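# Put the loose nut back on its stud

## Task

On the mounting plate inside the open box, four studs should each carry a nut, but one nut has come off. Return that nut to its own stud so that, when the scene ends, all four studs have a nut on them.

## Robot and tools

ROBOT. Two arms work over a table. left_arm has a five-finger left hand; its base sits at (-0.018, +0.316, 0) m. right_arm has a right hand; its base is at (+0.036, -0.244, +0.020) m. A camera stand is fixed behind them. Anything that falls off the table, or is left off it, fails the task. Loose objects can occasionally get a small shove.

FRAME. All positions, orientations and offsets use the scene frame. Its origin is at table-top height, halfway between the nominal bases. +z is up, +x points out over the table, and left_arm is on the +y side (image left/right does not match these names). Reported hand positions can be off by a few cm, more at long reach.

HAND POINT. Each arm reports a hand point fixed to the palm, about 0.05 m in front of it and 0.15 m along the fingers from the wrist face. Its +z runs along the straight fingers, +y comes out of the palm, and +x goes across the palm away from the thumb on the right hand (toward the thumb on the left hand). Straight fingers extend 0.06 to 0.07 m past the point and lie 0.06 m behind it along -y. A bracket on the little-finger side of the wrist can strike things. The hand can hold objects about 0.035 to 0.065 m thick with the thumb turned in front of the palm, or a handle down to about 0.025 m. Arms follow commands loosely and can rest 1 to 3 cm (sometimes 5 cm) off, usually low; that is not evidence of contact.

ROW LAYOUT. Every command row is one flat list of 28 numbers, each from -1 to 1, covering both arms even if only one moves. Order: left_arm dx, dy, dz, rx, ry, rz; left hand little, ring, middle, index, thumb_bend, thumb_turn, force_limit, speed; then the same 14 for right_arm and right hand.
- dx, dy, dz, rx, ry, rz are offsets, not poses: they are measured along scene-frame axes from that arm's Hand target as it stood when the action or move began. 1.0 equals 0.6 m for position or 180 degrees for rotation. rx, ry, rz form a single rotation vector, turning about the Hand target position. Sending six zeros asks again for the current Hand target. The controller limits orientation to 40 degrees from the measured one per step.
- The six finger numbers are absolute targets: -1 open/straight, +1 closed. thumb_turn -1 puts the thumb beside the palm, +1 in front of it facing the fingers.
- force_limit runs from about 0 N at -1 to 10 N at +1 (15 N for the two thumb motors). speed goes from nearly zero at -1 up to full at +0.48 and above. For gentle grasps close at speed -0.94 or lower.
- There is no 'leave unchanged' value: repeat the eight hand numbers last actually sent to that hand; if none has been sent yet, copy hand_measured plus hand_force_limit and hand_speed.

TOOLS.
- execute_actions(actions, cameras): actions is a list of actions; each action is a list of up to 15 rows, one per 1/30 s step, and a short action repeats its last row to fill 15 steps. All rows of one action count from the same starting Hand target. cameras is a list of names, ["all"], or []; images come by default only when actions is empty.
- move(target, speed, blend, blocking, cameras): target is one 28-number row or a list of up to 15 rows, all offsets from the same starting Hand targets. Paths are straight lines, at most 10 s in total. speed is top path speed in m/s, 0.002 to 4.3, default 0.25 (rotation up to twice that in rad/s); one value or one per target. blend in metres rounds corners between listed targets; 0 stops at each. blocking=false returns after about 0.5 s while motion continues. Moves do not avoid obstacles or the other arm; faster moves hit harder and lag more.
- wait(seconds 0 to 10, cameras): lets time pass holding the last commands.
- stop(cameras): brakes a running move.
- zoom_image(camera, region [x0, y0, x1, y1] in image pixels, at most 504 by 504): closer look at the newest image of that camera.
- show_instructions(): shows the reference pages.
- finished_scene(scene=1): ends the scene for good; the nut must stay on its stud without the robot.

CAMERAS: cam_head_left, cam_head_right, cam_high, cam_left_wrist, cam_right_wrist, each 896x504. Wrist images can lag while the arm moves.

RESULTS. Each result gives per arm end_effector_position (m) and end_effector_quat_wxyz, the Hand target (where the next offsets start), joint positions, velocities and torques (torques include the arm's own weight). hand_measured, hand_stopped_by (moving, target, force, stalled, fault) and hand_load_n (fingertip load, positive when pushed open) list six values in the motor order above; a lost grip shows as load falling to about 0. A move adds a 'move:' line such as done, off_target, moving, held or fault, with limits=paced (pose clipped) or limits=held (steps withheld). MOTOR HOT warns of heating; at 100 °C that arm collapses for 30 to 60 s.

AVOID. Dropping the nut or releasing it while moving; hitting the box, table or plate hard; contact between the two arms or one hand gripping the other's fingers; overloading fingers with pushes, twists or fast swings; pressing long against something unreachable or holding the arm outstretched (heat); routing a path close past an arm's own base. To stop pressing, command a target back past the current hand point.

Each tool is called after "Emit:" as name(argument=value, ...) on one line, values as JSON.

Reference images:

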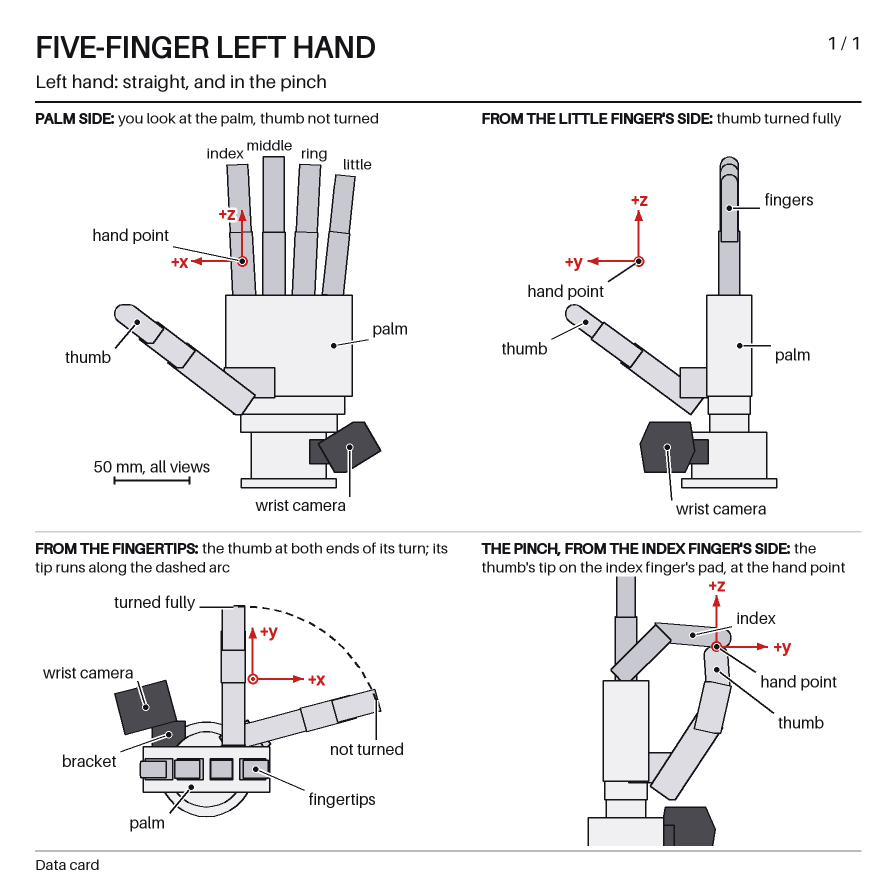

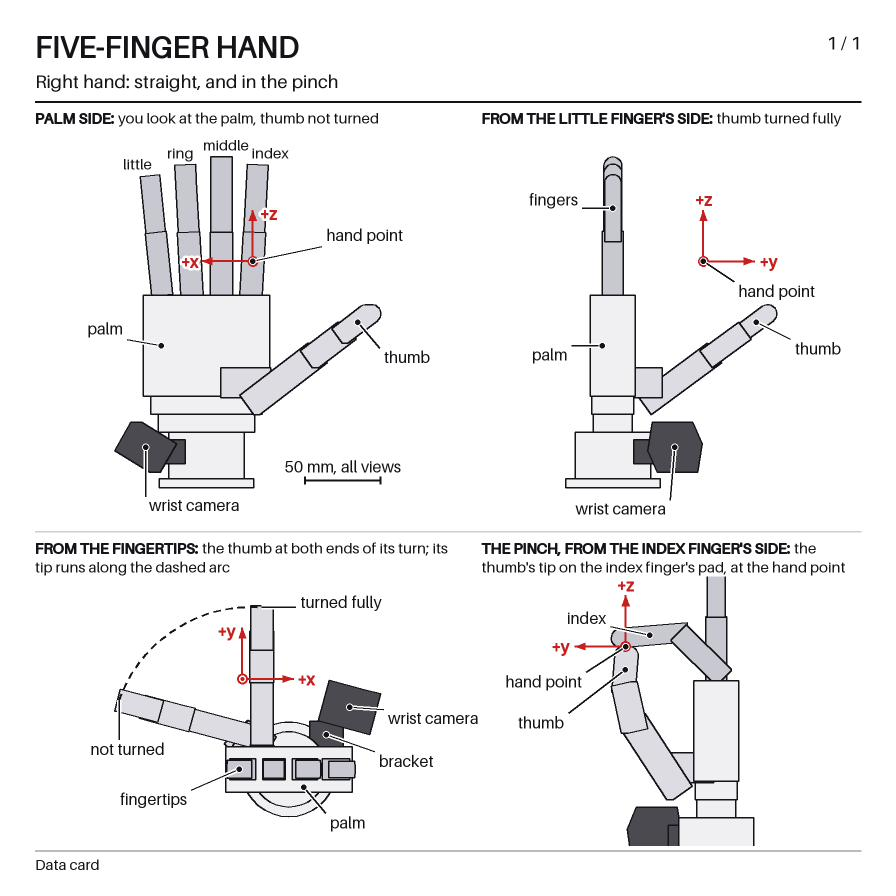

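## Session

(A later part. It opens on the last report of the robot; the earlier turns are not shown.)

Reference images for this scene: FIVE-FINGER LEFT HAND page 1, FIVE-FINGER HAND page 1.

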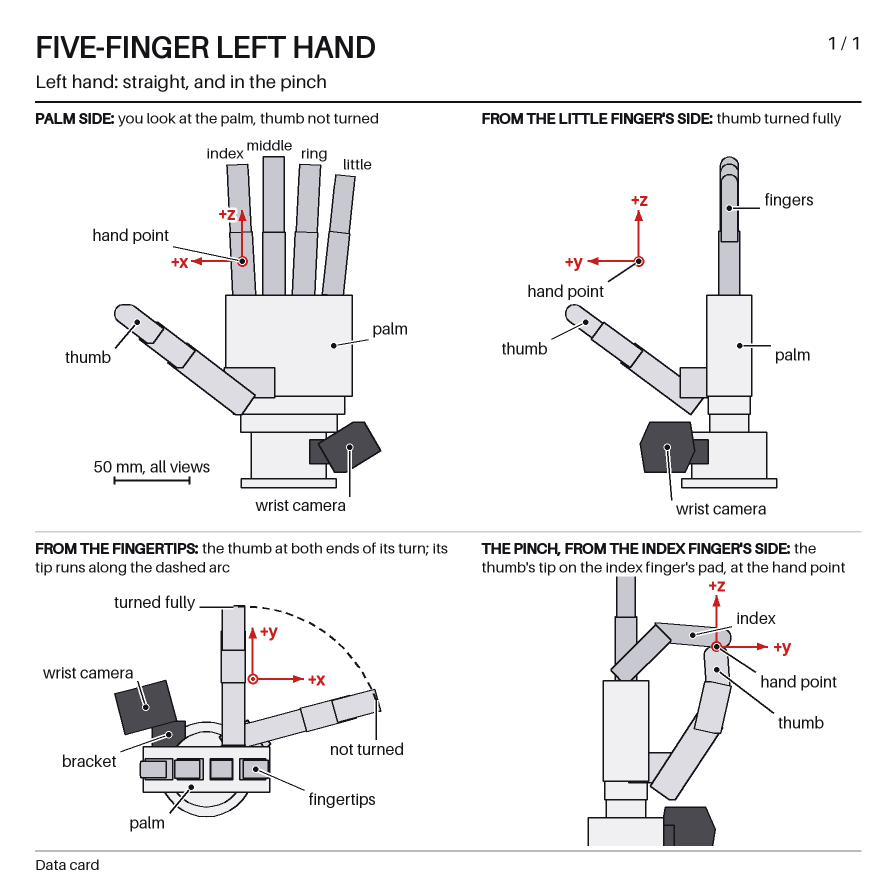

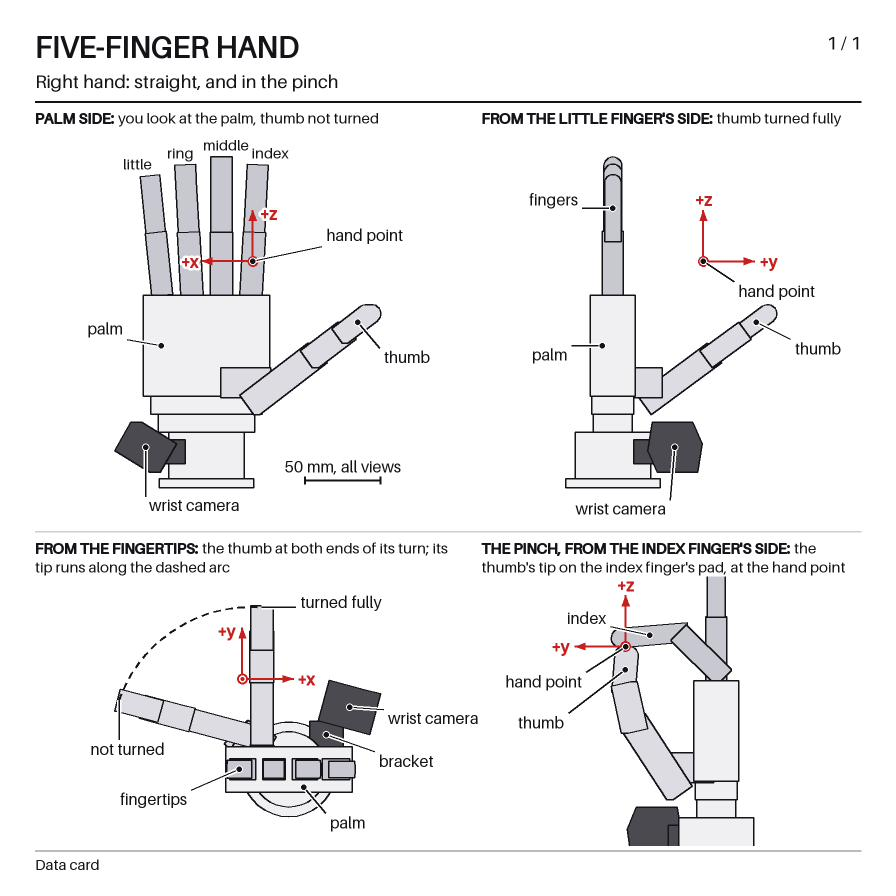

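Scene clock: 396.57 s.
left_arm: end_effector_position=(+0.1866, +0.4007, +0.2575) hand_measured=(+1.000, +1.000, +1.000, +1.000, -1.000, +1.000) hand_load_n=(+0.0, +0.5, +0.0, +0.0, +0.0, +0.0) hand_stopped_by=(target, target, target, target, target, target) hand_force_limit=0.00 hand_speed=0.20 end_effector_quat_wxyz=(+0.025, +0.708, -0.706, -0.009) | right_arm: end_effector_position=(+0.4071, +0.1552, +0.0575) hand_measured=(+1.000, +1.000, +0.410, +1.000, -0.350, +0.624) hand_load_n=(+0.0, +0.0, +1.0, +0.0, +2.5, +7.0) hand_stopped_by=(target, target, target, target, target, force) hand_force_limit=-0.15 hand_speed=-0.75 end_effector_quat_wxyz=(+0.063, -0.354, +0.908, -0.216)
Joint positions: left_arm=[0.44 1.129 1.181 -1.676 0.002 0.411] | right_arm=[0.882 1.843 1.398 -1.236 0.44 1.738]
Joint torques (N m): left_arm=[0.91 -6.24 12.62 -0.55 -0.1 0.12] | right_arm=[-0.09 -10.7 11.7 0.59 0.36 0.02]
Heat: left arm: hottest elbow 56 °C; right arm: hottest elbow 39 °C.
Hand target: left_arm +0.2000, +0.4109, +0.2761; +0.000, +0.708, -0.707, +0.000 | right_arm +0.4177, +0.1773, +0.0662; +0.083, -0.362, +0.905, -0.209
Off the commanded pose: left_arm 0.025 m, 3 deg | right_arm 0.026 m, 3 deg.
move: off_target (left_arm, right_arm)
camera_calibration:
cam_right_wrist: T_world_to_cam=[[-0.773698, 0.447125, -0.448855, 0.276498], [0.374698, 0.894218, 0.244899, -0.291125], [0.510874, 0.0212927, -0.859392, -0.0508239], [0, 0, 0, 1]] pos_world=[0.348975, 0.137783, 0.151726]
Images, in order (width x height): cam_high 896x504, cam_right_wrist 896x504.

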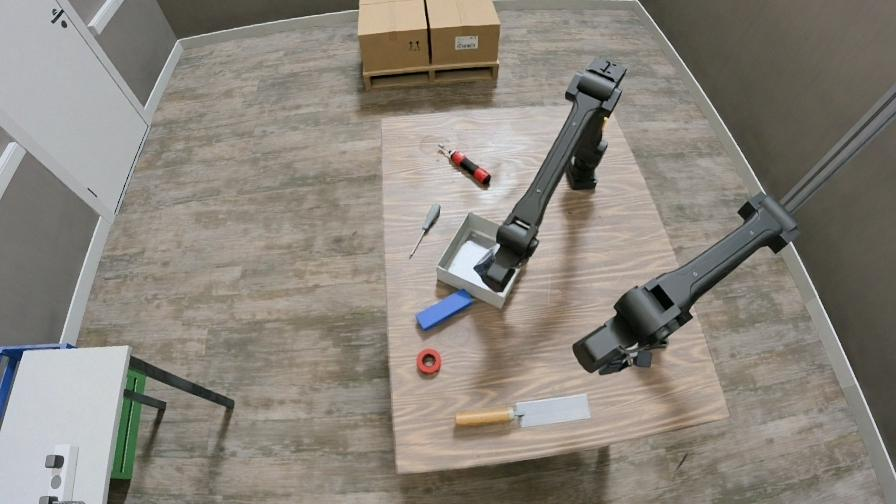

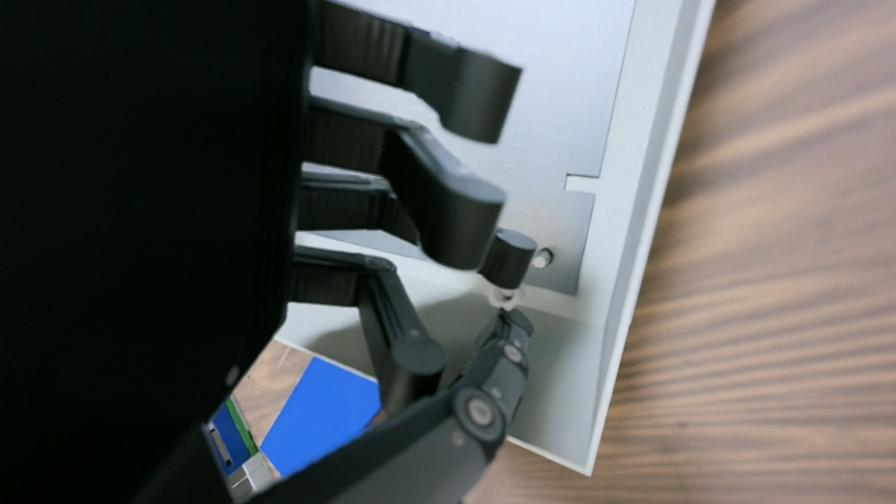

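Emit:
move(target=[0,0,0,0,0,0,1,1,1,1,-1,1,0,0.2,0.003,0.003,-0.025,0,0,0,1,1,0.41,1,-0.35,0.7,-0.15,-0.75], speed=0.05, cameras=["cam_right_wrist"])

Emit:
zoom_image(camera="cam_right_wrist", region=[460, 210, 600, 350])

Scene clock: 401.67 s.
left_arm: end_effector_position=(+0.1866, +0.4007, +0.2575) hand_measured=(+1.000, +1.000, +1.000, +1.000, -1.000, +1.000) hand_load_n=(+0.0, +0.0, +0.0, +0.0, +0.0, +0.0) hand_stopped_by=(target, target, target, target, target, target) hand_force_limit=0.00 hand_speed=0.20 end_effector_quat_wxyz=(+0.025, +0.708, -0.706, -0.009) | right_arm: end_effector_position=(+0.4095, +0.1589, +0.0448) hand_measured=(+1.000, +1.000, +0.410, +1.000, -0.350, +0.624) hand_load_n=(+0.0, +0.0, +1.0, +0.0, +2.0, +7.0) hand_stopped_by=(target, target, target, target, target, force) hand_force_limit=-0.15 hand_speed=-0.75 end_effector_quat_wxyz=(+0.063, -0.360, +0.906, -0.215)
Joint positions: left_arm=[0.44 1.129 1.181 -1.676 0.002 0.411] | right_arm=[0.882 1.867 1.398 -1.209 0.44 1.724]
Joint torques (N m): left_arm=[0.21 -5.19 12.31 -0.47 -0.15 0.04] | right_arm=[-0.21 -10.99 10.92 0.72 0.35 0.01]
Heat: left arm: hottest elbow 56 °C; right arm: hottest elbow 40 °C.
Hand target: left_arm +0.2000, +0.4109, +0.2761; +0.000, +0.708, -0.707, +0.000 | right_arm +0.4195, +0.1791, +0.0511; +0.083, -0.362, +0.905, -0.209
Off the commanded pose: left_arm 0.025 m, 3 deg | right_arm 0.023 m, 2 deg.
move: off_target (left_arm, right_arm)
camera_calibration:
cam_right_wrist: T_world_to_cam=[[-0.780415, 0.436954, -0.44724, 0.275308], [0.364219, 0.899089, 0.242864, -0.288652], [0.508229, 0.0266417, -0.86081, -0.0627426], [0, 0, 0, 1]] pos_world=[0.351875, 0.140899, 0.139223]
Images, in order (width x height): cam_right_wrist 896x504.

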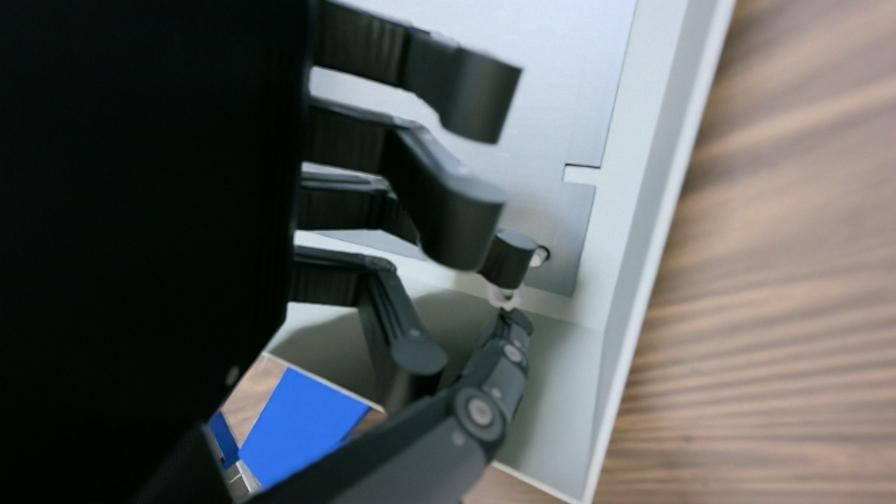

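Scaled by 3.600 from the camera's 896x504 image, which has a finer 1280x720 frame.

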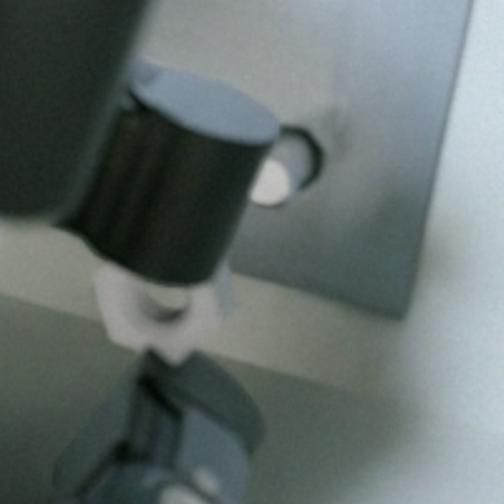

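Emit:
move(target=[0,0,0,0,0,0,1,1,1,1,-1,1,0,0.2,-0.0065,0.0,-0.020,0,0,0,1,1,0.41,1,-0.35,0.7,-0.15,-0.75], speed=0.05, cameras=["cam_right_wrist"])

Emit:
zoom_image(camera="cam_right_wrist", region=[460, 220, 600, 360])

Scene clock: 403.20 s.
left_arm: end_effector_position=(+0.1866, +0.4007, +0.2575) hand_measured=(+1.000, +1.000, +1.000, +1.000, -1.000, +1.000) hand_load_n=(+0.0, +0.0, +0.0, +0.0, +0.0, +0.0) hand_stopped_by=(target, target, target, target, target, target) hand_force_limit=0.00 hand_speed=0.20 end_effector_quat_wxyz=(+0.025, +0.708, -0.706, -0.009) | right_arm: end_effector_position=(+0.4098, +0.1599, +0.0414) hand_measured=(+1.000, +1.000, +0.410, +1.000, -0.350, +0.624) hand_load_n=(+0.0, +0.0, +1.0, +0.5, +2.0, +5.0) hand_stopped_by=(target, target, target, target, target, force) hand_force_limit=-0.15 hand_speed=-0.75 end_effector_quat_wxyz=(+0.063, -0.363, +0.904, -0.216)
Joint positions: left_arm=[0.44 1.129 1.181 -1.676 0.002 0.411] | right_arm=[0.883 1.873 1.398 -1.201 0.442 1.716]
Joint torques (N m): left_arm=[-0.38 -5.01 12.42 -0.55 -0.11 0.07] | right_arm=[0.26 -10.93 9.18 1.39 0.3 0.14]
Heat: left arm: hottest elbow 56 °C; right arm: hottest elbow 40 °C.
Hand target: left_arm +0.2000, +0.4109, +0.2761; +0.000, +0.708, -0.707, +0.000 | right_arm +0.4156, +0.1791, +0.0392; +0.083, -0.362, +0.905, -0.209
Off the commanded pose: left_arm 0.025 m, 3 deg | right_arm 0.020 m, 2 deg.
move: off_target (left_arm, right_arm)
camera_calibration:
cam_right_wrist: T_world_to_cam=[[-0.784161, 0.4298, -0.44762, 0.276258], [0.357295, 0.902466, 0.240614, -0.286491], [0.507378, 0.0287476, -0.861244, -0.0657997], [0, 0, 0, 1]] pos_world=[0.352378, 0.141705, 0.135923]
Images, in order (width x height): cam_right_wrist 896x504.

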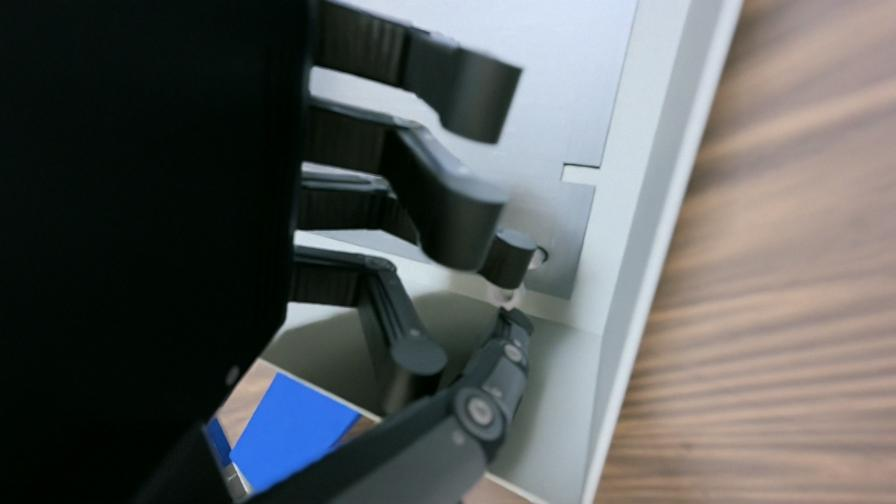

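Scaled by 3.600 from the camera's 896x504 image, which has a finer 1280x720 frame.

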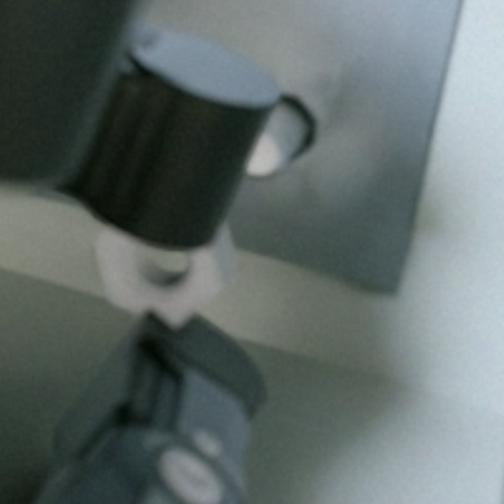

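Emit:
execute_actions(actions=[[[0,0,0,0,0,0,1,1,1,1,-1,1,0,0.2,-0.0042,-0.0052,0.002,-0.0038,0.0031,0,1,1,0.41,1,-0.35,0.7,-0.15,-0.75]]], cameras=["cam_right_wrist","cam_high","cam_head_left"])

Emit:
zoom_image(camera="cam_high", region=[420, 200, 560, 320])

Scene clock: 405.63 s.
left_arm: end_effector_position=(+0.1866, +0.4007, +0.2575) hand_measured=(+1.000, +1.000, +1.000, +1.000, -1.000, +1.000) hand_load_n=(+0.0, +0.0, +0.0, +0.0, +0.0, +0.0) hand_stopped_by=(target, target, target, target, target, target) hand_force_limit=0.00 hand_speed=0.20 end_effector_quat_wxyz=(+0.025, +0.708, -0.706, -0.009) | right_arm: end_effector_position=(+0.4098, +0.1599, +0.0414) hand_measured=(+1.000, +1.000, +0.410, +1.000, -0.350, +0.624) hand_load_n=(+0.0, +0.0, +1.0, +0.0, +2.0, +5.0) hand_stopped_by=(target, target, target, target, target, force) hand_force_limit=-0.15 hand_speed=-0.75 end_effector_quat_wxyz=(+0.063, -0.363, +0.904, -0.216)
Joint positions: left_arm=[0.44 1.129 1.181 -1.676 0.002 0.411] | right_arm=[0.883 1.873 1.398 -1.201 0.442 1.716]
Joint torques (N m): left_arm=[0.67 -5.95 12.49 -0.44 -0.13 0.12] | right_arm=[0.26 -10.93 9.39 0.73 0.3 0.14]
Heat: left arm: hottest elbow 56 °C; right arm: hottest elbow 40 °C.
Hand target: left_arm +0.2000, +0.4109, +0.2761; +0.000, +0.708, -0.707, +0.000 | right_arm +0.4131, +0.1760, +0.0404; +0.076, -0.364, +0.904, -0.212
Off the commanded pose: left_arm 0.025 m, 3 deg | right_arm 0.016 m, 2 deg.
Step readings (end_effector_position of left_arm | right_arm):
0: (+0.1866, +0.4007, +0.2575) | (+0.4098, +0.1599, +0.0414)
1: (+0.1866, +0.4007, +0.2575) | (+0.4098, +0.1599, +0.0414)
2: (+0.1866, +0.4007, +0.2575) | (+0.4098, +0.1599, +0.0414)
4: (+0.1866, +0.4007, +0.2575) | (+0.4098, +0.1599, +0.0414)
8: (+0.1866, +0.4007, +0.2575) | (+0.4098, +0.1599, +0.0414)
15: (+0.1866, +0.4007, +0.2575) | (+0.4098, +0.1599, +0.0414)
camera_calibration:
cam_right_wrist: T_world_to_cam=[[-0.784161, 0.4298, -0.44762, 0.276258], [0.357295, 0.902466, 0.240614, -0.286491], [0.507378, 0.0287476, -0.861244, -0.0657997], [0, 0, 0, 1]] pos_world=[0.352378, 0.141705, 0.135923]
Images, in order (width x height): cam_head_left 896x504, cam_high 896x504, cam_right_wrist 896x504.

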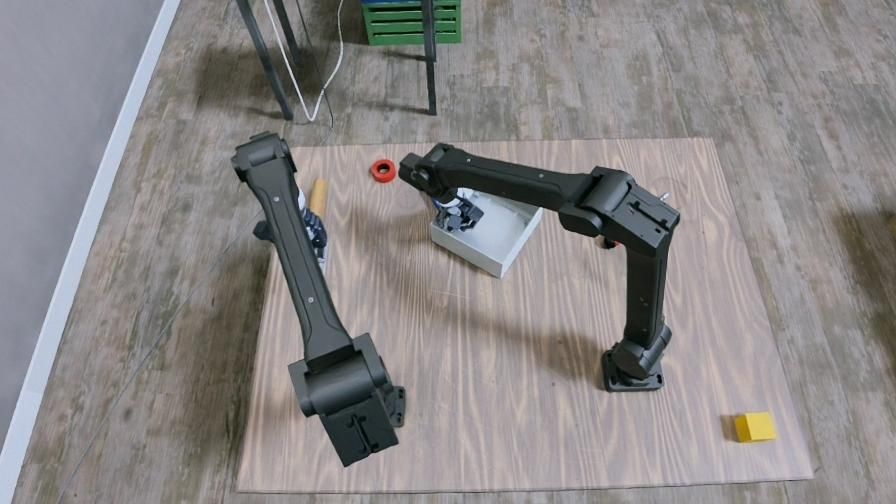

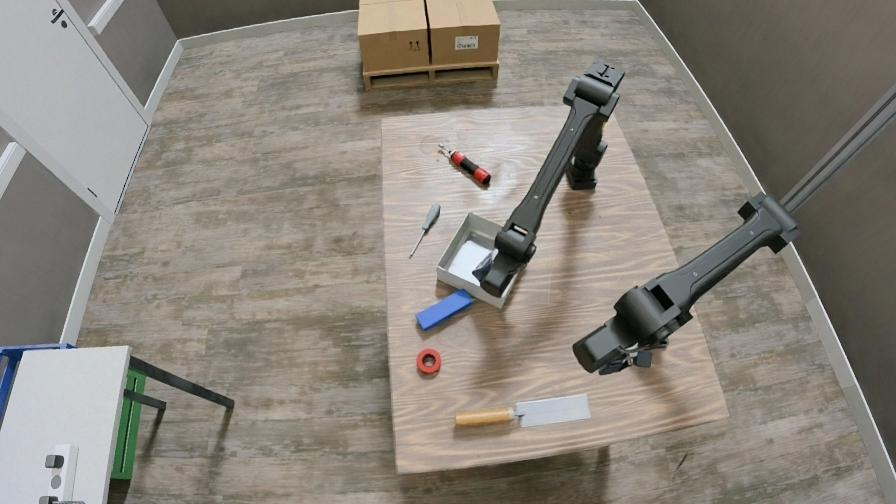

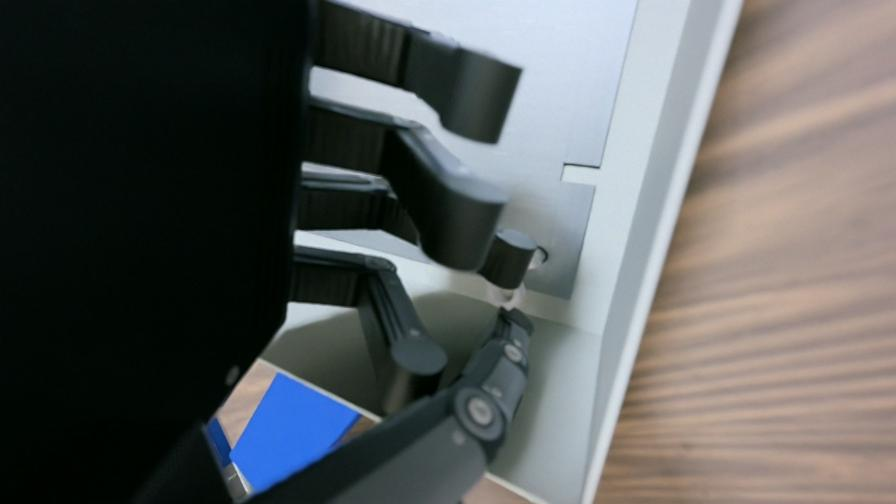

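Scaled by 3.600 from the camera's 896x504 image, which has a finer 1280x720 frame.

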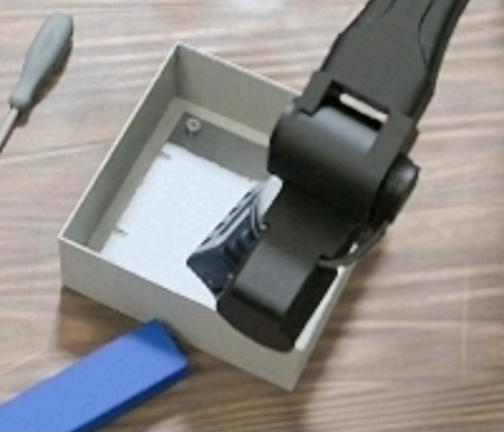

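Emit:
zoom_image(camera="cam_head_left", region=[400, 150, 560, 290])

Scaled by 3.150 from the camera's 896x504 image, which has a finer 1280x720 frame.

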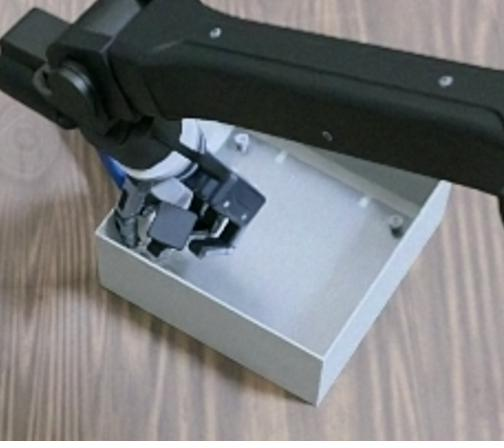

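Emit:
execute_actions(actions=[[[0,0,0,0,0,0,1,1,1,1,-1,1,0,0.2,-0.0021,-0.0026,0,-0.0019,0.0015,0,1,1,0.41,1,-0.35,0.7,-0.15,-0.75]]])

Scene clock: 406.67 s.
left_arm: end_effector_position=(+0.1866, +0.4007, +0.2575) hand_measured=(+1.000, +1.000, +1.000, +1.000, -1.000, +1.000) hand_load_n=(+0.0, +0.0, +0.0, +0.0, +0.0, +0.0) hand_stopped_by=(target, target, target, target, target, target) hand_force_limit=0.00 hand_speed=0.20 end_effector_quat_wxyz=(+0.025, +0.708, -0.706, -0.009) | right_arm: end_effector_position=(+0.4095, +0.1596, +0.0414) hand_measured=(+1.000, +1.000, +0.410, +1.000, -0.350, +0.624) hand_load_n=(+0.0, +0.0, +1.0, +0.0, +2.5, +5.5) hand_stopped_by=(target, target, target, target, target, force) hand_force_limit=-0.15 hand_speed=-0.75 end_effector_quat_wxyz=(+0.062, -0.363, +0.904, -0.216)
Joint positions: left_arm=[0.44 1.129 1.181 -1.676 0.002 0.411] | right_arm=[0.883 1.873 1.398 -1.203 0.442 1.716]
Joint torques (N m): left_arm=[0.32 -6.01 12.3 -0.54 -0.1 0.08] | right_arm=[0.21 -10.87 9.44 0.5 0.3 0.14]
Heat: left arm: hottest elbow 56 °C; right arm: hottest elbow 40 °C.
Hand target: left_arm +0.2000, +0.4109, +0.2761; +0.000, +0.708, -0.707, +0.000 | right_arm +0.4119, +0.1744, +0.0404; +0.073, -0.364, +0.903, -0.214
Off the commanded pose: left_arm 0.025 m, 3 deg | right_arm 0.015 m, 1 deg.
Step readings (end_effector_position of left_arm | right_arm):
0: (+0.1866, +0.4007, +0.2575) | (+0.4098, +0.1599, +0.0414)
1: (+0.1866, +0.4007, +0.2575) | (+0.4098, +0.1599, +0.0414)
2: (+0.1866, +0.4007, +0.2575) | (+0.4098, +0.1599, +0.0414)
4: (+0.1866, +0.4007, +0.2575) | (+0.4098, +0.1599, +0.0414)
8: (+0.1866, +0.4007, +0.2575) | (+0.4095, +0.1596, +0.0414)
15: (+0.1866, +0.4007, +0.2575) | (+0.4095, +0.1596, +0.0414)

Emit:
execute_actions(actions=[[[0,0,0,0,0,0,1,1,1,1,-1,1,0,0.2,-0.0021,-0.0026,0,-0.0019,0.0015,0,1,1,0.41,1,-0.35,0.7,-0.15,-0.75]]], cameras=["cam_right_wrist"])

Emit:
zoom_image(camera="cam_right_wrist", region=[460, 220, 600, 360])

Scene clock: 407.60 s.
left_arm: end_effector_position=(+0.1866, +0.4007, +0.2575) hand_measured=(+1.000, +1.000, +1.000, +1.000, -1.000, +1.000) hand_load_n=(+0.0, +0.0, +0.0, +0.0, +0.0, +0.0) hand_stopped_by=(target, target, target, target, target, target) hand_force_limit=0.00 hand_speed=0.20 end_effector_quat_wxyz=(+0.025, +0.708, -0.706, -0.009) | right_arm: end_effector_position=(+0.4086, +0.1598, +0.0410) hand_measured=(+1.000, +1.000, +0.410, +1.000, -0.350, +0.624) hand_load_n=(+0.0, +0.5, +1.5, +0.0, +2.0, +6.5) hand_stopped_by=(target, target, target, target, target, force) hand_force_limit=-0.15 hand_speed=-0.75 end_effector_quat_wxyz=(+0.061, -0.364, +0.904, -0.217)
Joint positions: left_arm=[0.44 1.129 1.181 -1.676 0.002 0.411] | right_arm=[0.884 1.874 1.398 -1.204 0.442 1.716]
Joint torques (N m): left_arm=[0.79 -5.48 12.53 -0.47 -0.18 0.04] | right_arm=[0.15 -10.93 9.48 0.28 0.3 0.13]
Heat: left arm: hottest elbow 57 °C; right arm: hottest elbow 40 °C.
Hand target: left_arm +0.2000, +0.4109, +0.2761; +0.000, +0.708, -0.707, +0.000 | right_arm +0.4105, +0.1729, +0.0403; +0.070, -0.365, +0.903, -0.216
Off the commanded pose: left_arm 0.025 m, 3 deg | right_arm 0.013 m, 1 deg.
Step readings (end_effector_position of left_arm | right_arm):
0: (+0.1866, +0.4007, +0.2575) | (+0.4095, +0.1596, +0.0414)
1: (+0.1866, +0.4007, +0.2575) | (+0.4095, +0.1596, +0.0414)
2: (+0.1866, +0.4007, +0.2575) | (+0.4095, +0.1596, +0.0414)
4: (+0.1866, +0.4007, +0.2575) | (+0.4095, +0.1596, +0.0412)
8: (+0.1866, +0.4007, +0.2575) | (+0.4091, +0.1594, +0.0412)
15: (+0.1866, +0.4007, +0.2575) | (+0.4086, +0.1598, +0.0410)
camera_calibration:
cam_right_wrist: T_world_to_cam=[[-0.785868, 0.427317, -0.447002, 0.276284], [0.356514, 0.903699, 0.23712, -0.285515], [0.505281, 0.0269829, -0.862533, -0.0644378], [0, 0, 0, 1]] pos_world=[0.351472, 0.141698, 0.135621]
Images, in order (width x height): cam_right_wrist 896x504.

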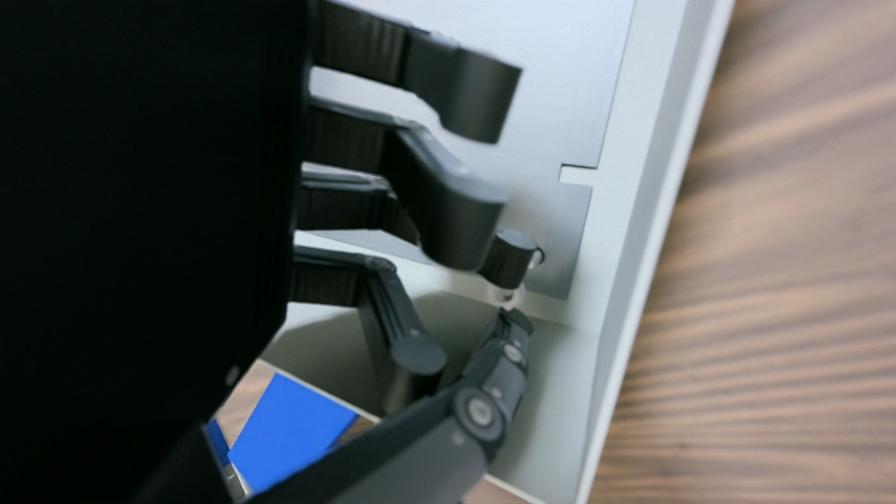

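Scaled by 3.600 from the camera's 896x504 image, which has a finer 1280x720 frame.

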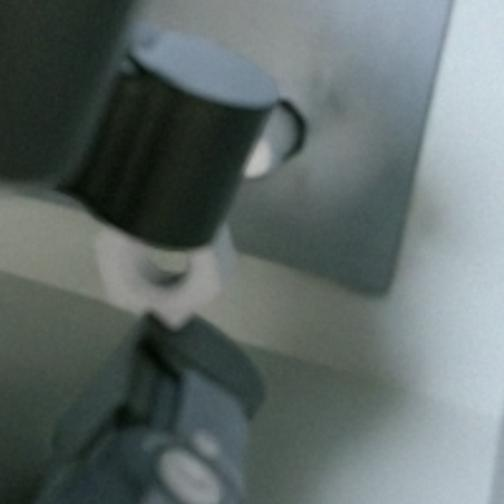

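Emit:
move(target=[0,0,0,0,0,0,1,1,1,1,-1,1,0,0.2,-0.002,-0.0025,-0.014,0,0,0,1,1,0.41,1,-0.35,0.7,-0.15,-0.75], speed=0.04, cameras=["cam_right_wrist"])

Emit:
zoom_image(camera="cam_right_wrist", region=[460, 220, 600, 360])

Scene clock: 409.93 s.
left_arm: end_effector_position=(+0.1866, +0.4007, +0.2575) hand_measured=(+1.000, +1.000, +1.000, +1.000, -1.000, +1.000) hand_load_n=(+0.0, +0.0, +0.0, +0.0, +0.0, +0.5) hand_stopped_by=(target, target, target, target, target, target) hand_force_limit=0.00 hand_speed=0.20 end_effector_quat_wxyz=(+0.025, +0.708, -0.706, -0.009) | right_arm: end_effector_position=(+0.4085, +0.1603, +0.0384) hand_measured=(+1.000, +1.000, +0.410, +1.000, -0.350, +0.624) hand_load_n=(+0.0, +0.0, +1.0, +0.0, +2.0, +6.0) hand_stopped_by=(target, target, target, target, target, force) hand_force_limit=-0.15 hand_speed=-0.75 end_effector_quat_wxyz=(+0.061, -0.365, +0.903, -0.217)
Joint positions: left_arm=[0.44 1.129 1.181 -1.676 0.002 0.411] | right_arm=[0.885 1.879 1.398 -1.201 0.442 1.716]
Joint torques (N m): left_arm=[0.26 -5.6 12.53 -0.59 -0.12 0.13] | right_arm=[0.09 -10.93 8.17 0.96 0.3 0.13]
Heat: left arm: hottest elbow 57 °C; right arm: hottest elbow 40 °C.
Hand target: left_arm +0.2000, +0.4109, +0.2761; +0.000, +0.708, -0.707, +0.000 | right_arm +0.4094, +0.1714, +0.0320; +0.070, -0.365, +0.903, -0.216
Off the commanded pose: left_arm 0.025 m, 3 deg | right_arm 0.013 m, 1 deg.
move: off_target (left_arm, right_arm)
camera_calibration:
cam_right_wrist: T_world_to_cam=[[-0.786738, 0.426057, -0.446676, 0.275307], [0.356106, 0.90432, 0.23536, -0.285262], [0.504215, 0.0261028, -0.863184, -0.0660254], [0, 0, 0, 1]] pos_world=[0.351469, 0.142395, 0.13312]
Images, in order (width x height): cam_right_wrist 896x504.

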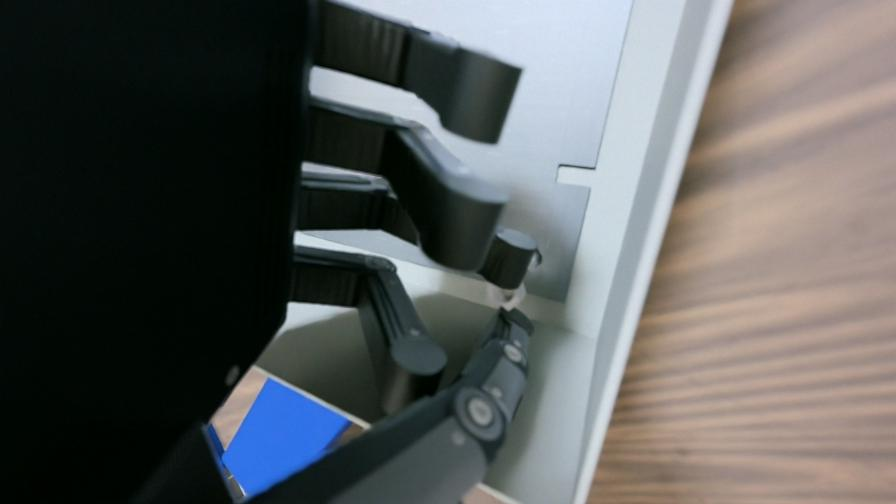

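Scaled by 3.600 from the camera's 896x504 image, which has a finer 1280x720 frame.

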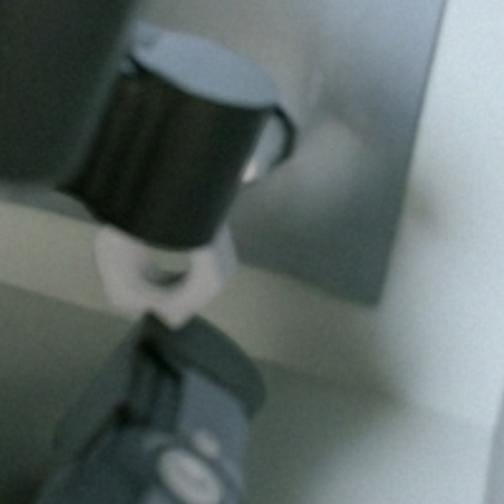

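Emit:
move(target=[0,0,0,0,0,0,1,1,1,1,-1,1,0,0.2,0.0011,-0.0087,-0.015,-0.0010,-0.0012,-0.0012,1,1,0.41,1,-0.35,0.7,-0.15,-0.75], speed=0.04, cameras=["cam_right_wrist"])

Emit:
zoom_image(camera="cam_right_wrist", region=[460, 220, 600, 360])

Scene clock: 411.70 s.
left_arm: end_effector_position=(+0.1866, +0.4007, +0.2575) hand_measured=(+1.000, +1.000, +1.000, +1.000, -1.000, +1.000) hand_load_n=(+0.5, +0.0, +0.0, +0.0, +0.0, +0.0) hand_stopped_by=(target, target, target, target, target, target) hand_force_limit=0.00 hand_speed=0.20 end_effector_quat_wxyz=(+0.025, +0.708, -0.706, -0.009) | right_arm: end_effector_position=(+0.4091, +0.1601, +0.0319) hand_measured=(+1.000, +1.000, +0.410, +1.000, -0.350, +0.624) hand_load_n=(+0.0, +0.0, +1.0, +0.0, +2.5, +6.0) hand_stopped_by=(target, target, target, target, target, force) hand_force_limit=-0.15 hand_speed=-0.75 end_effector_quat_wxyz=(+0.064, -0.364, +0.903, -0.217)
Joint positions: left_arm=[0.44 1.129 1.181 -1.676 0.002 0.411] | right_arm=[0.885 1.883 1.384 -1.177 0.445 1.716]
Joint torques (N m): left_arm=[0.21 -5.66 12.42 -0.29 -0.13 0.07] | right_arm=[-0.38 -10.93 7.45 0.99 0.36 0.13]
Heat: left arm: hottest elbow 57 °C; right arm: hottest elbow 40 °C.
Hand target: left_arm +0.2000, +0.4109, +0.2761; +0.000, +0.708, -0.707, +0.000 | right_arm +0.4101, +0.1661, +0.0229; +0.071, -0.363, +0.903, -0.218
Off the commanded pose: left_arm 0.025 m, 3 deg | right_arm 0.011 m, 1 deg.
move: off_target (left_arm, right_arm)
camera_calibration:
cam_right_wrist: T_world_to_cam=[[-0.783834, 0.427331, -0.450547, 0.271705], [0.354152, 0.903621, 0.240927, -0.282996], [0.510079, 0.0292847, -0.859629, -0.0748795], [0, 0, 0, 1]] pos_world=[0.35139, 0.141806, 0.126229]
Images, in order (width x height): cam_right_wrist 896x504.

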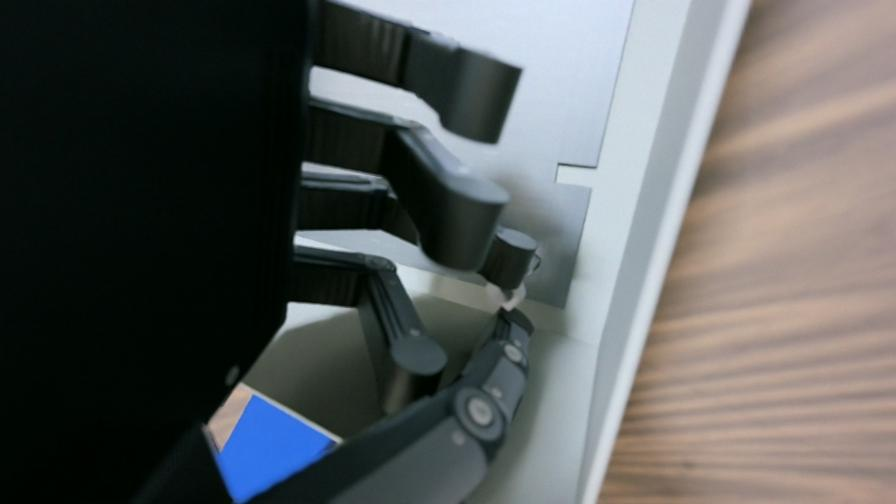

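Scaled by 3.600 from the camera's 896x504 image, which has a finer 1280x720 frame.

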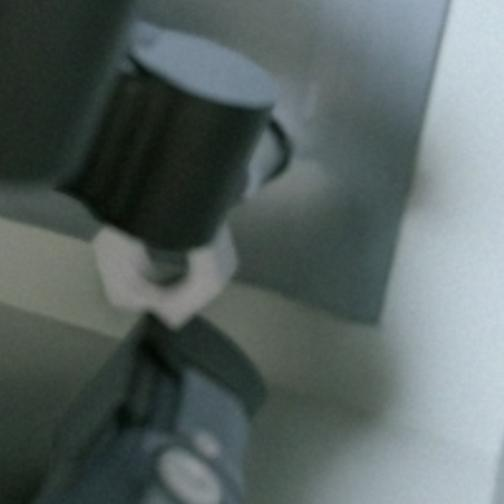

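Emit:
move(target=[0,0,0,0,0,0,1,1,1,1,-1,1,0,0.2,-0.0027,-0.0041,-0.008,-0.0002,-0.0003,0,1,1,0.41,1,-0.35,0.7,-0.15,-0.75], speed=0.04, cameras=["cam_right_wrist"])

Emit:
zoom_image(camera="cam_right_wrist", region=[460, 220, 600, 360])

Scene clock: 413.13 s.
left_arm: end_effector_position=(+0.1866, +0.4007, +0.2575) hand_measured=(+1.000, +1.000, +1.000, +1.000, -1.000, +1.000) hand_load_n=(+0.0, +0.5, +0.0, +0.0, +0.0, +0.0) hand_stopped_by=(target, target, target, target, target, target) hand_force_limit=0.00 hand_speed=0.20 end_effector_quat_wxyz=(+0.025, +0.708, -0.706, -0.009) | right_arm: end_effector_position=(+0.4092, +0.1598, +0.0280) hand_measured=(+1.000, +1.000, +0.410, +1.000, -0.350, +0.624) hand_load_n=(+0.0, +0.0, +1.0, +0.0, +2.5, +6.5) hand_stopped_by=(target, target, target, target, target, force) hand_force_limit=-0.15 hand_speed=-0.75 end_effector_quat_wxyz=(+0.068, -0.363, +0.904, -0.216)
Joint positions: left_arm=[0.44 1.129 1.181 -1.676 0.002 0.411] | right_arm=[0.885 1.883 1.372 -1.157 0.446 1.716]
Joint torques (N m): left_arm=[0.73 -6.24 12.57 -0.72 -0.08 0.07] | right_arm=[-0.44 -10.87 7.17 0.8 0.37 0.13]
Heat: left arm: hottest elbow 57 °C; right arm: hottest elbow 40 °C.
Hand target: left_arm +0.2000, +0.4109, +0.2761; +0.000, +0.708, -0.707, +0.000 | right_arm +0.4084, +0.1637, +0.0181; +0.071, -0.363, +0.903, -0.219
Off the commanded pose: left_arm 0.025 m, 3 deg | right_arm 0.011 m, 0 deg.
move: off_target (left_arm, right_arm)
camera_calibration:
cam_right_wrist: T_world_to_cam=[[-0.781152, 0.429536, -0.453101, 0.268821], [0.352599, 0.902422, 0.247604, -0.281193], [0.515244, 0.0336528, -0.856383, -0.0812634], [0, 0, 0, 1]] pos_world=[0.351008, 0.141021, 0.121835]
Images, in order (width x height): cam_right_wrist 896x504.

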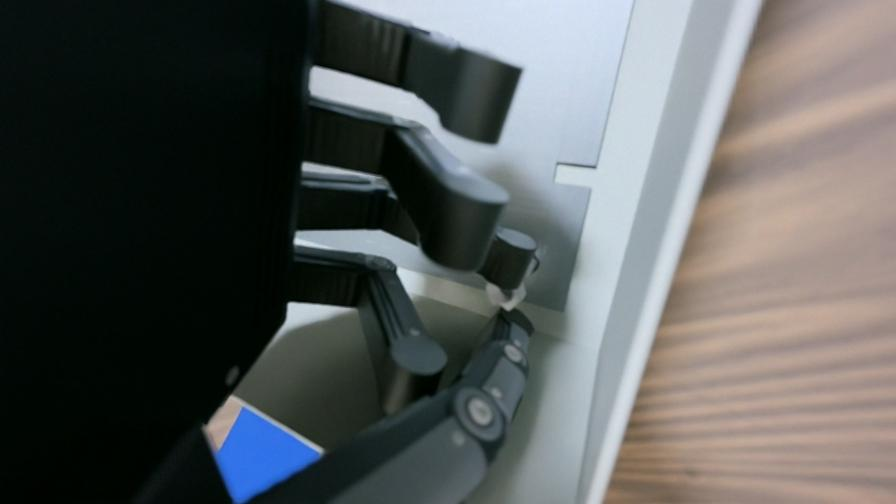

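Scaled by 3.600 from the camera's 896x504 image, which has a finer 1280x720 frame.

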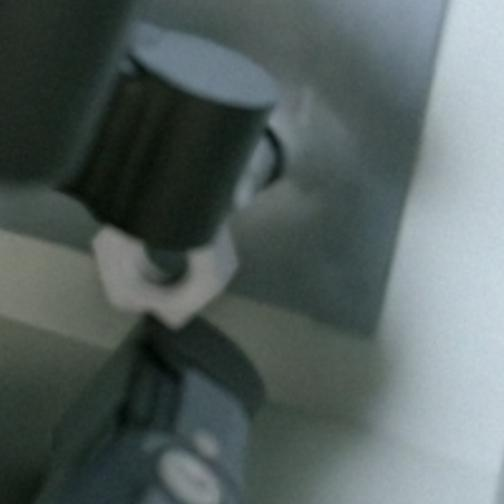

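Emit:
execute_actions(actions=[[[0,0,0,0,0,0,1,1,1,1,-1,1,0,0.2,-0.0037,-0.0045,0.001,0,0,0,1,1,0.41,1,-0.35,0.7,-0.15,-0.75]]], cameras=["cam_right_wrist"])

Emit:
zoom_image(camera="cam_right_wrist", region=[460, 220, 600, 360])

Scene clock: 414.47 s.
left_arm: end_effector_position=(+0.1866, +0.4007, +0.2575) hand_measured=(+1.000, +1.000, +1.000, +1.000, -1.000, +1.000) hand_load_n=(+0.0, +0.0, +0.0, +0.0, +0.0, +0.0) hand_stopped_by=(target, target, target, target, target, target) hand_force_limit=0.00 hand_speed=0.20 end_effector_quat_wxyz=(+0.025, +0.708, -0.706, -0.009) | right_arm: end_effector_position=(+0.4091, +0.1589, +0.0253) hand_measured=(+1.000, +1.000, +0.410, +1.000, -0.350, +0.624) hand_load_n=(+0.0, +0.0, +1.0, +0.0, +2.0, +7.0) hand_stopped_by=(target, target, target, target, target, force) hand_force_limit=-0.15 hand_speed=-0.75 end_effector_quat_wxyz=(+0.070, -0.358, +0.906, -0.215)
Joint positions: left_arm=[0.44 1.129 1.181 -1.676 0.002 0.411] | right_arm=[0.885 1.883 1.364 -1.147 0.446 1.727]
Joint torques (N m): left_arm=[0.38 -5.95 12.72 -0.59 -0.13 0.08] | right_arm=[-0.44 -11.46 6.9 0.62 0.37 0.13]
Heat: left arm: hottest elbow 57 °C; right arm: hottest elbow 40 °C.
Hand target: left_arm +0.2000, +0.4109, +0.2761; +0.000, +0.708, -0.707, +0.000 | right_arm +0.4063, +0.1611, +0.0188; +0.071, -0.363, +0.903, -0.219
Off the commanded pose: left_arm 0.025 m, 3 deg | right_arm 0.007 m, 1 deg.
Step readings (end_effector_position of left_arm | right_arm):
0: (+0.1866, +0.4007, +0.2575) | (+0.4092, +0.1598, +0.0280)
1: (+0.1866, +0.4007, +0.2575) | (+0.4092, +0.1598, +0.0280)
2: (+0.1866, +0.4007, +0.2575) | (+0.4091, +0.1596, +0.0278)
4: (+0.1866, +0.4007, +0.2575) | (+0.4090, +0.1595, +0.0271)
8: (+0.1866, +0.4007, +0.2575) | (+0.4090, +0.1590, +0.0257)
15: (+0.1866, +0.4007, +0.2575) | (+0.4088, +0.1586, +0.0253)
camera_calibration:
cam_right_wrist: T_world_to_cam=[[-0.775096, 0.438717, -0.454701, 0.26396], [0.360256, 0.898062, 0.25239, -0.2823], [0.519078, 0.0318177, -0.854135, -0.0848037], [0, 0, 0, 1]] pos_world=[0.350314, 0.140417, 0.118839]
Images, in order (width x height): cam_right_wrist 896x504.

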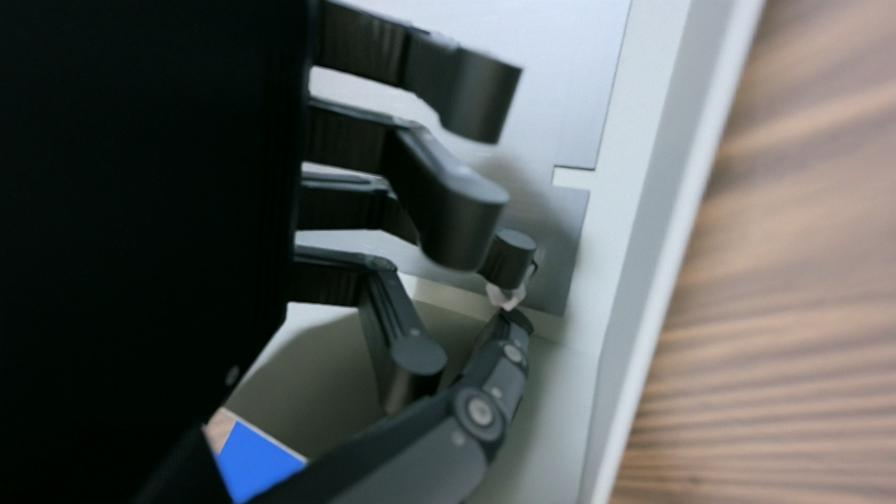

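Scaled by 3.600 from the camera's 896x504 image, which has a finer 1280x720 frame.

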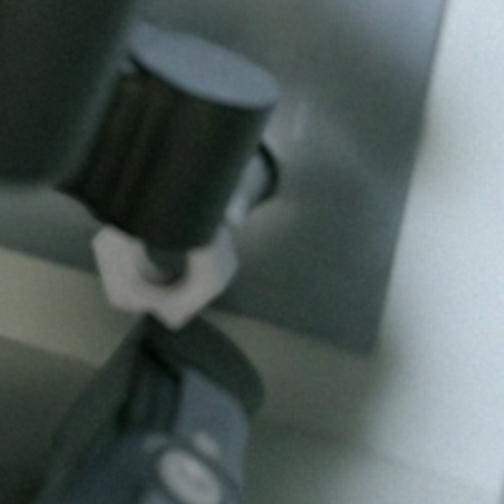

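Emit:
execute_actions(actions=[[[0,0,0,0,0,0,1,1,1,1,-1,1,0,0.2,-0.0016,-0.0019,0,-0.0014,0.0011,0,1,1,0.41,1,-0.35,0.7,-0.15,-0.75]]])

Scene clock: 415.57 s.
left_arm: end_effector_position=(+0.1866, +0.4007, +0.2575) hand_measured=(+1.000, +1.000, +1.000, +1.000, -1.000, +1.000) hand_load_n=(+0.0, +0.0, +0.0, +0.0, +0.0, +0.0) hand_stopped_by=(target, target, target, target, target, target) hand_force_limit=0.00 hand_speed=0.20 end_effector_quat_wxyz=(+0.025, +0.708, -0.706, -0.009) | right_arm: end_effector_position=(+0.4091, +0.1589, +0.0253) hand_measured=(+1.000, +1.000, +0.410, +1.000, -0.350, +0.624) hand_load_n=(+0.0, +0.5, +1.0, +0.0, +2.5, +7.0) hand_stopped_by=(target, target, target, target, target, force) hand_force_limit=-0.15 hand_speed=-0.75 end_effector_quat_wxyz=(+0.070, -0.358, +0.906, -0.215)
Joint positions: left_arm=[0.44 1.129 1.181 -1.676 0.002 0.411] | right_arm=[0.885 1.883 1.364 -1.147 0.446 1.727]
Joint torques (N m): left_arm=[0.32 -5.83 12.66 -0.57 -0.08 0.07] | right_arm=[-0.44 -11.46 6.94 0.4 0.37 0.13]
Heat: left arm: hottest elbow 57 °C; right arm: hottest elbow 40 °C.
Hand target: left_arm +0.2000, +0.4109, +0.2761; +0.000, +0.708, -0.707, +0.000 | right_arm +0.4053, +0.1599, +0.0188; +0.069, -0.363, +0.903, -0.220
Off the commanded pose: left_arm 0.025 m, 3 deg | right_arm 0.008 m, 1 deg.
Step readings (end_effector_position of left_arm | right_arm):
0: (+0.1866, +0.4007, +0.2575) | (+0.4091, +0.1589, +0.0253)
1: (+0.1866, +0.4007, +0.2575) | (+0.4091, +0.1589, +0.0253)
2: (+0.1866, +0.4007, +0.2575) | (+0.4091, +0.1589, +0.0253)
4: (+0.1866, +0.4007, +0.2575) | (+0.4091, +0.1589, +0.0253)
8: (+0.1866, +0.4007, +0.2575) | (+0.4091, +0.1589, +0.0253)
15: (+0.1866, +0.4007, +0.2575) | (+0.4091, +0.1589, +0.0253)


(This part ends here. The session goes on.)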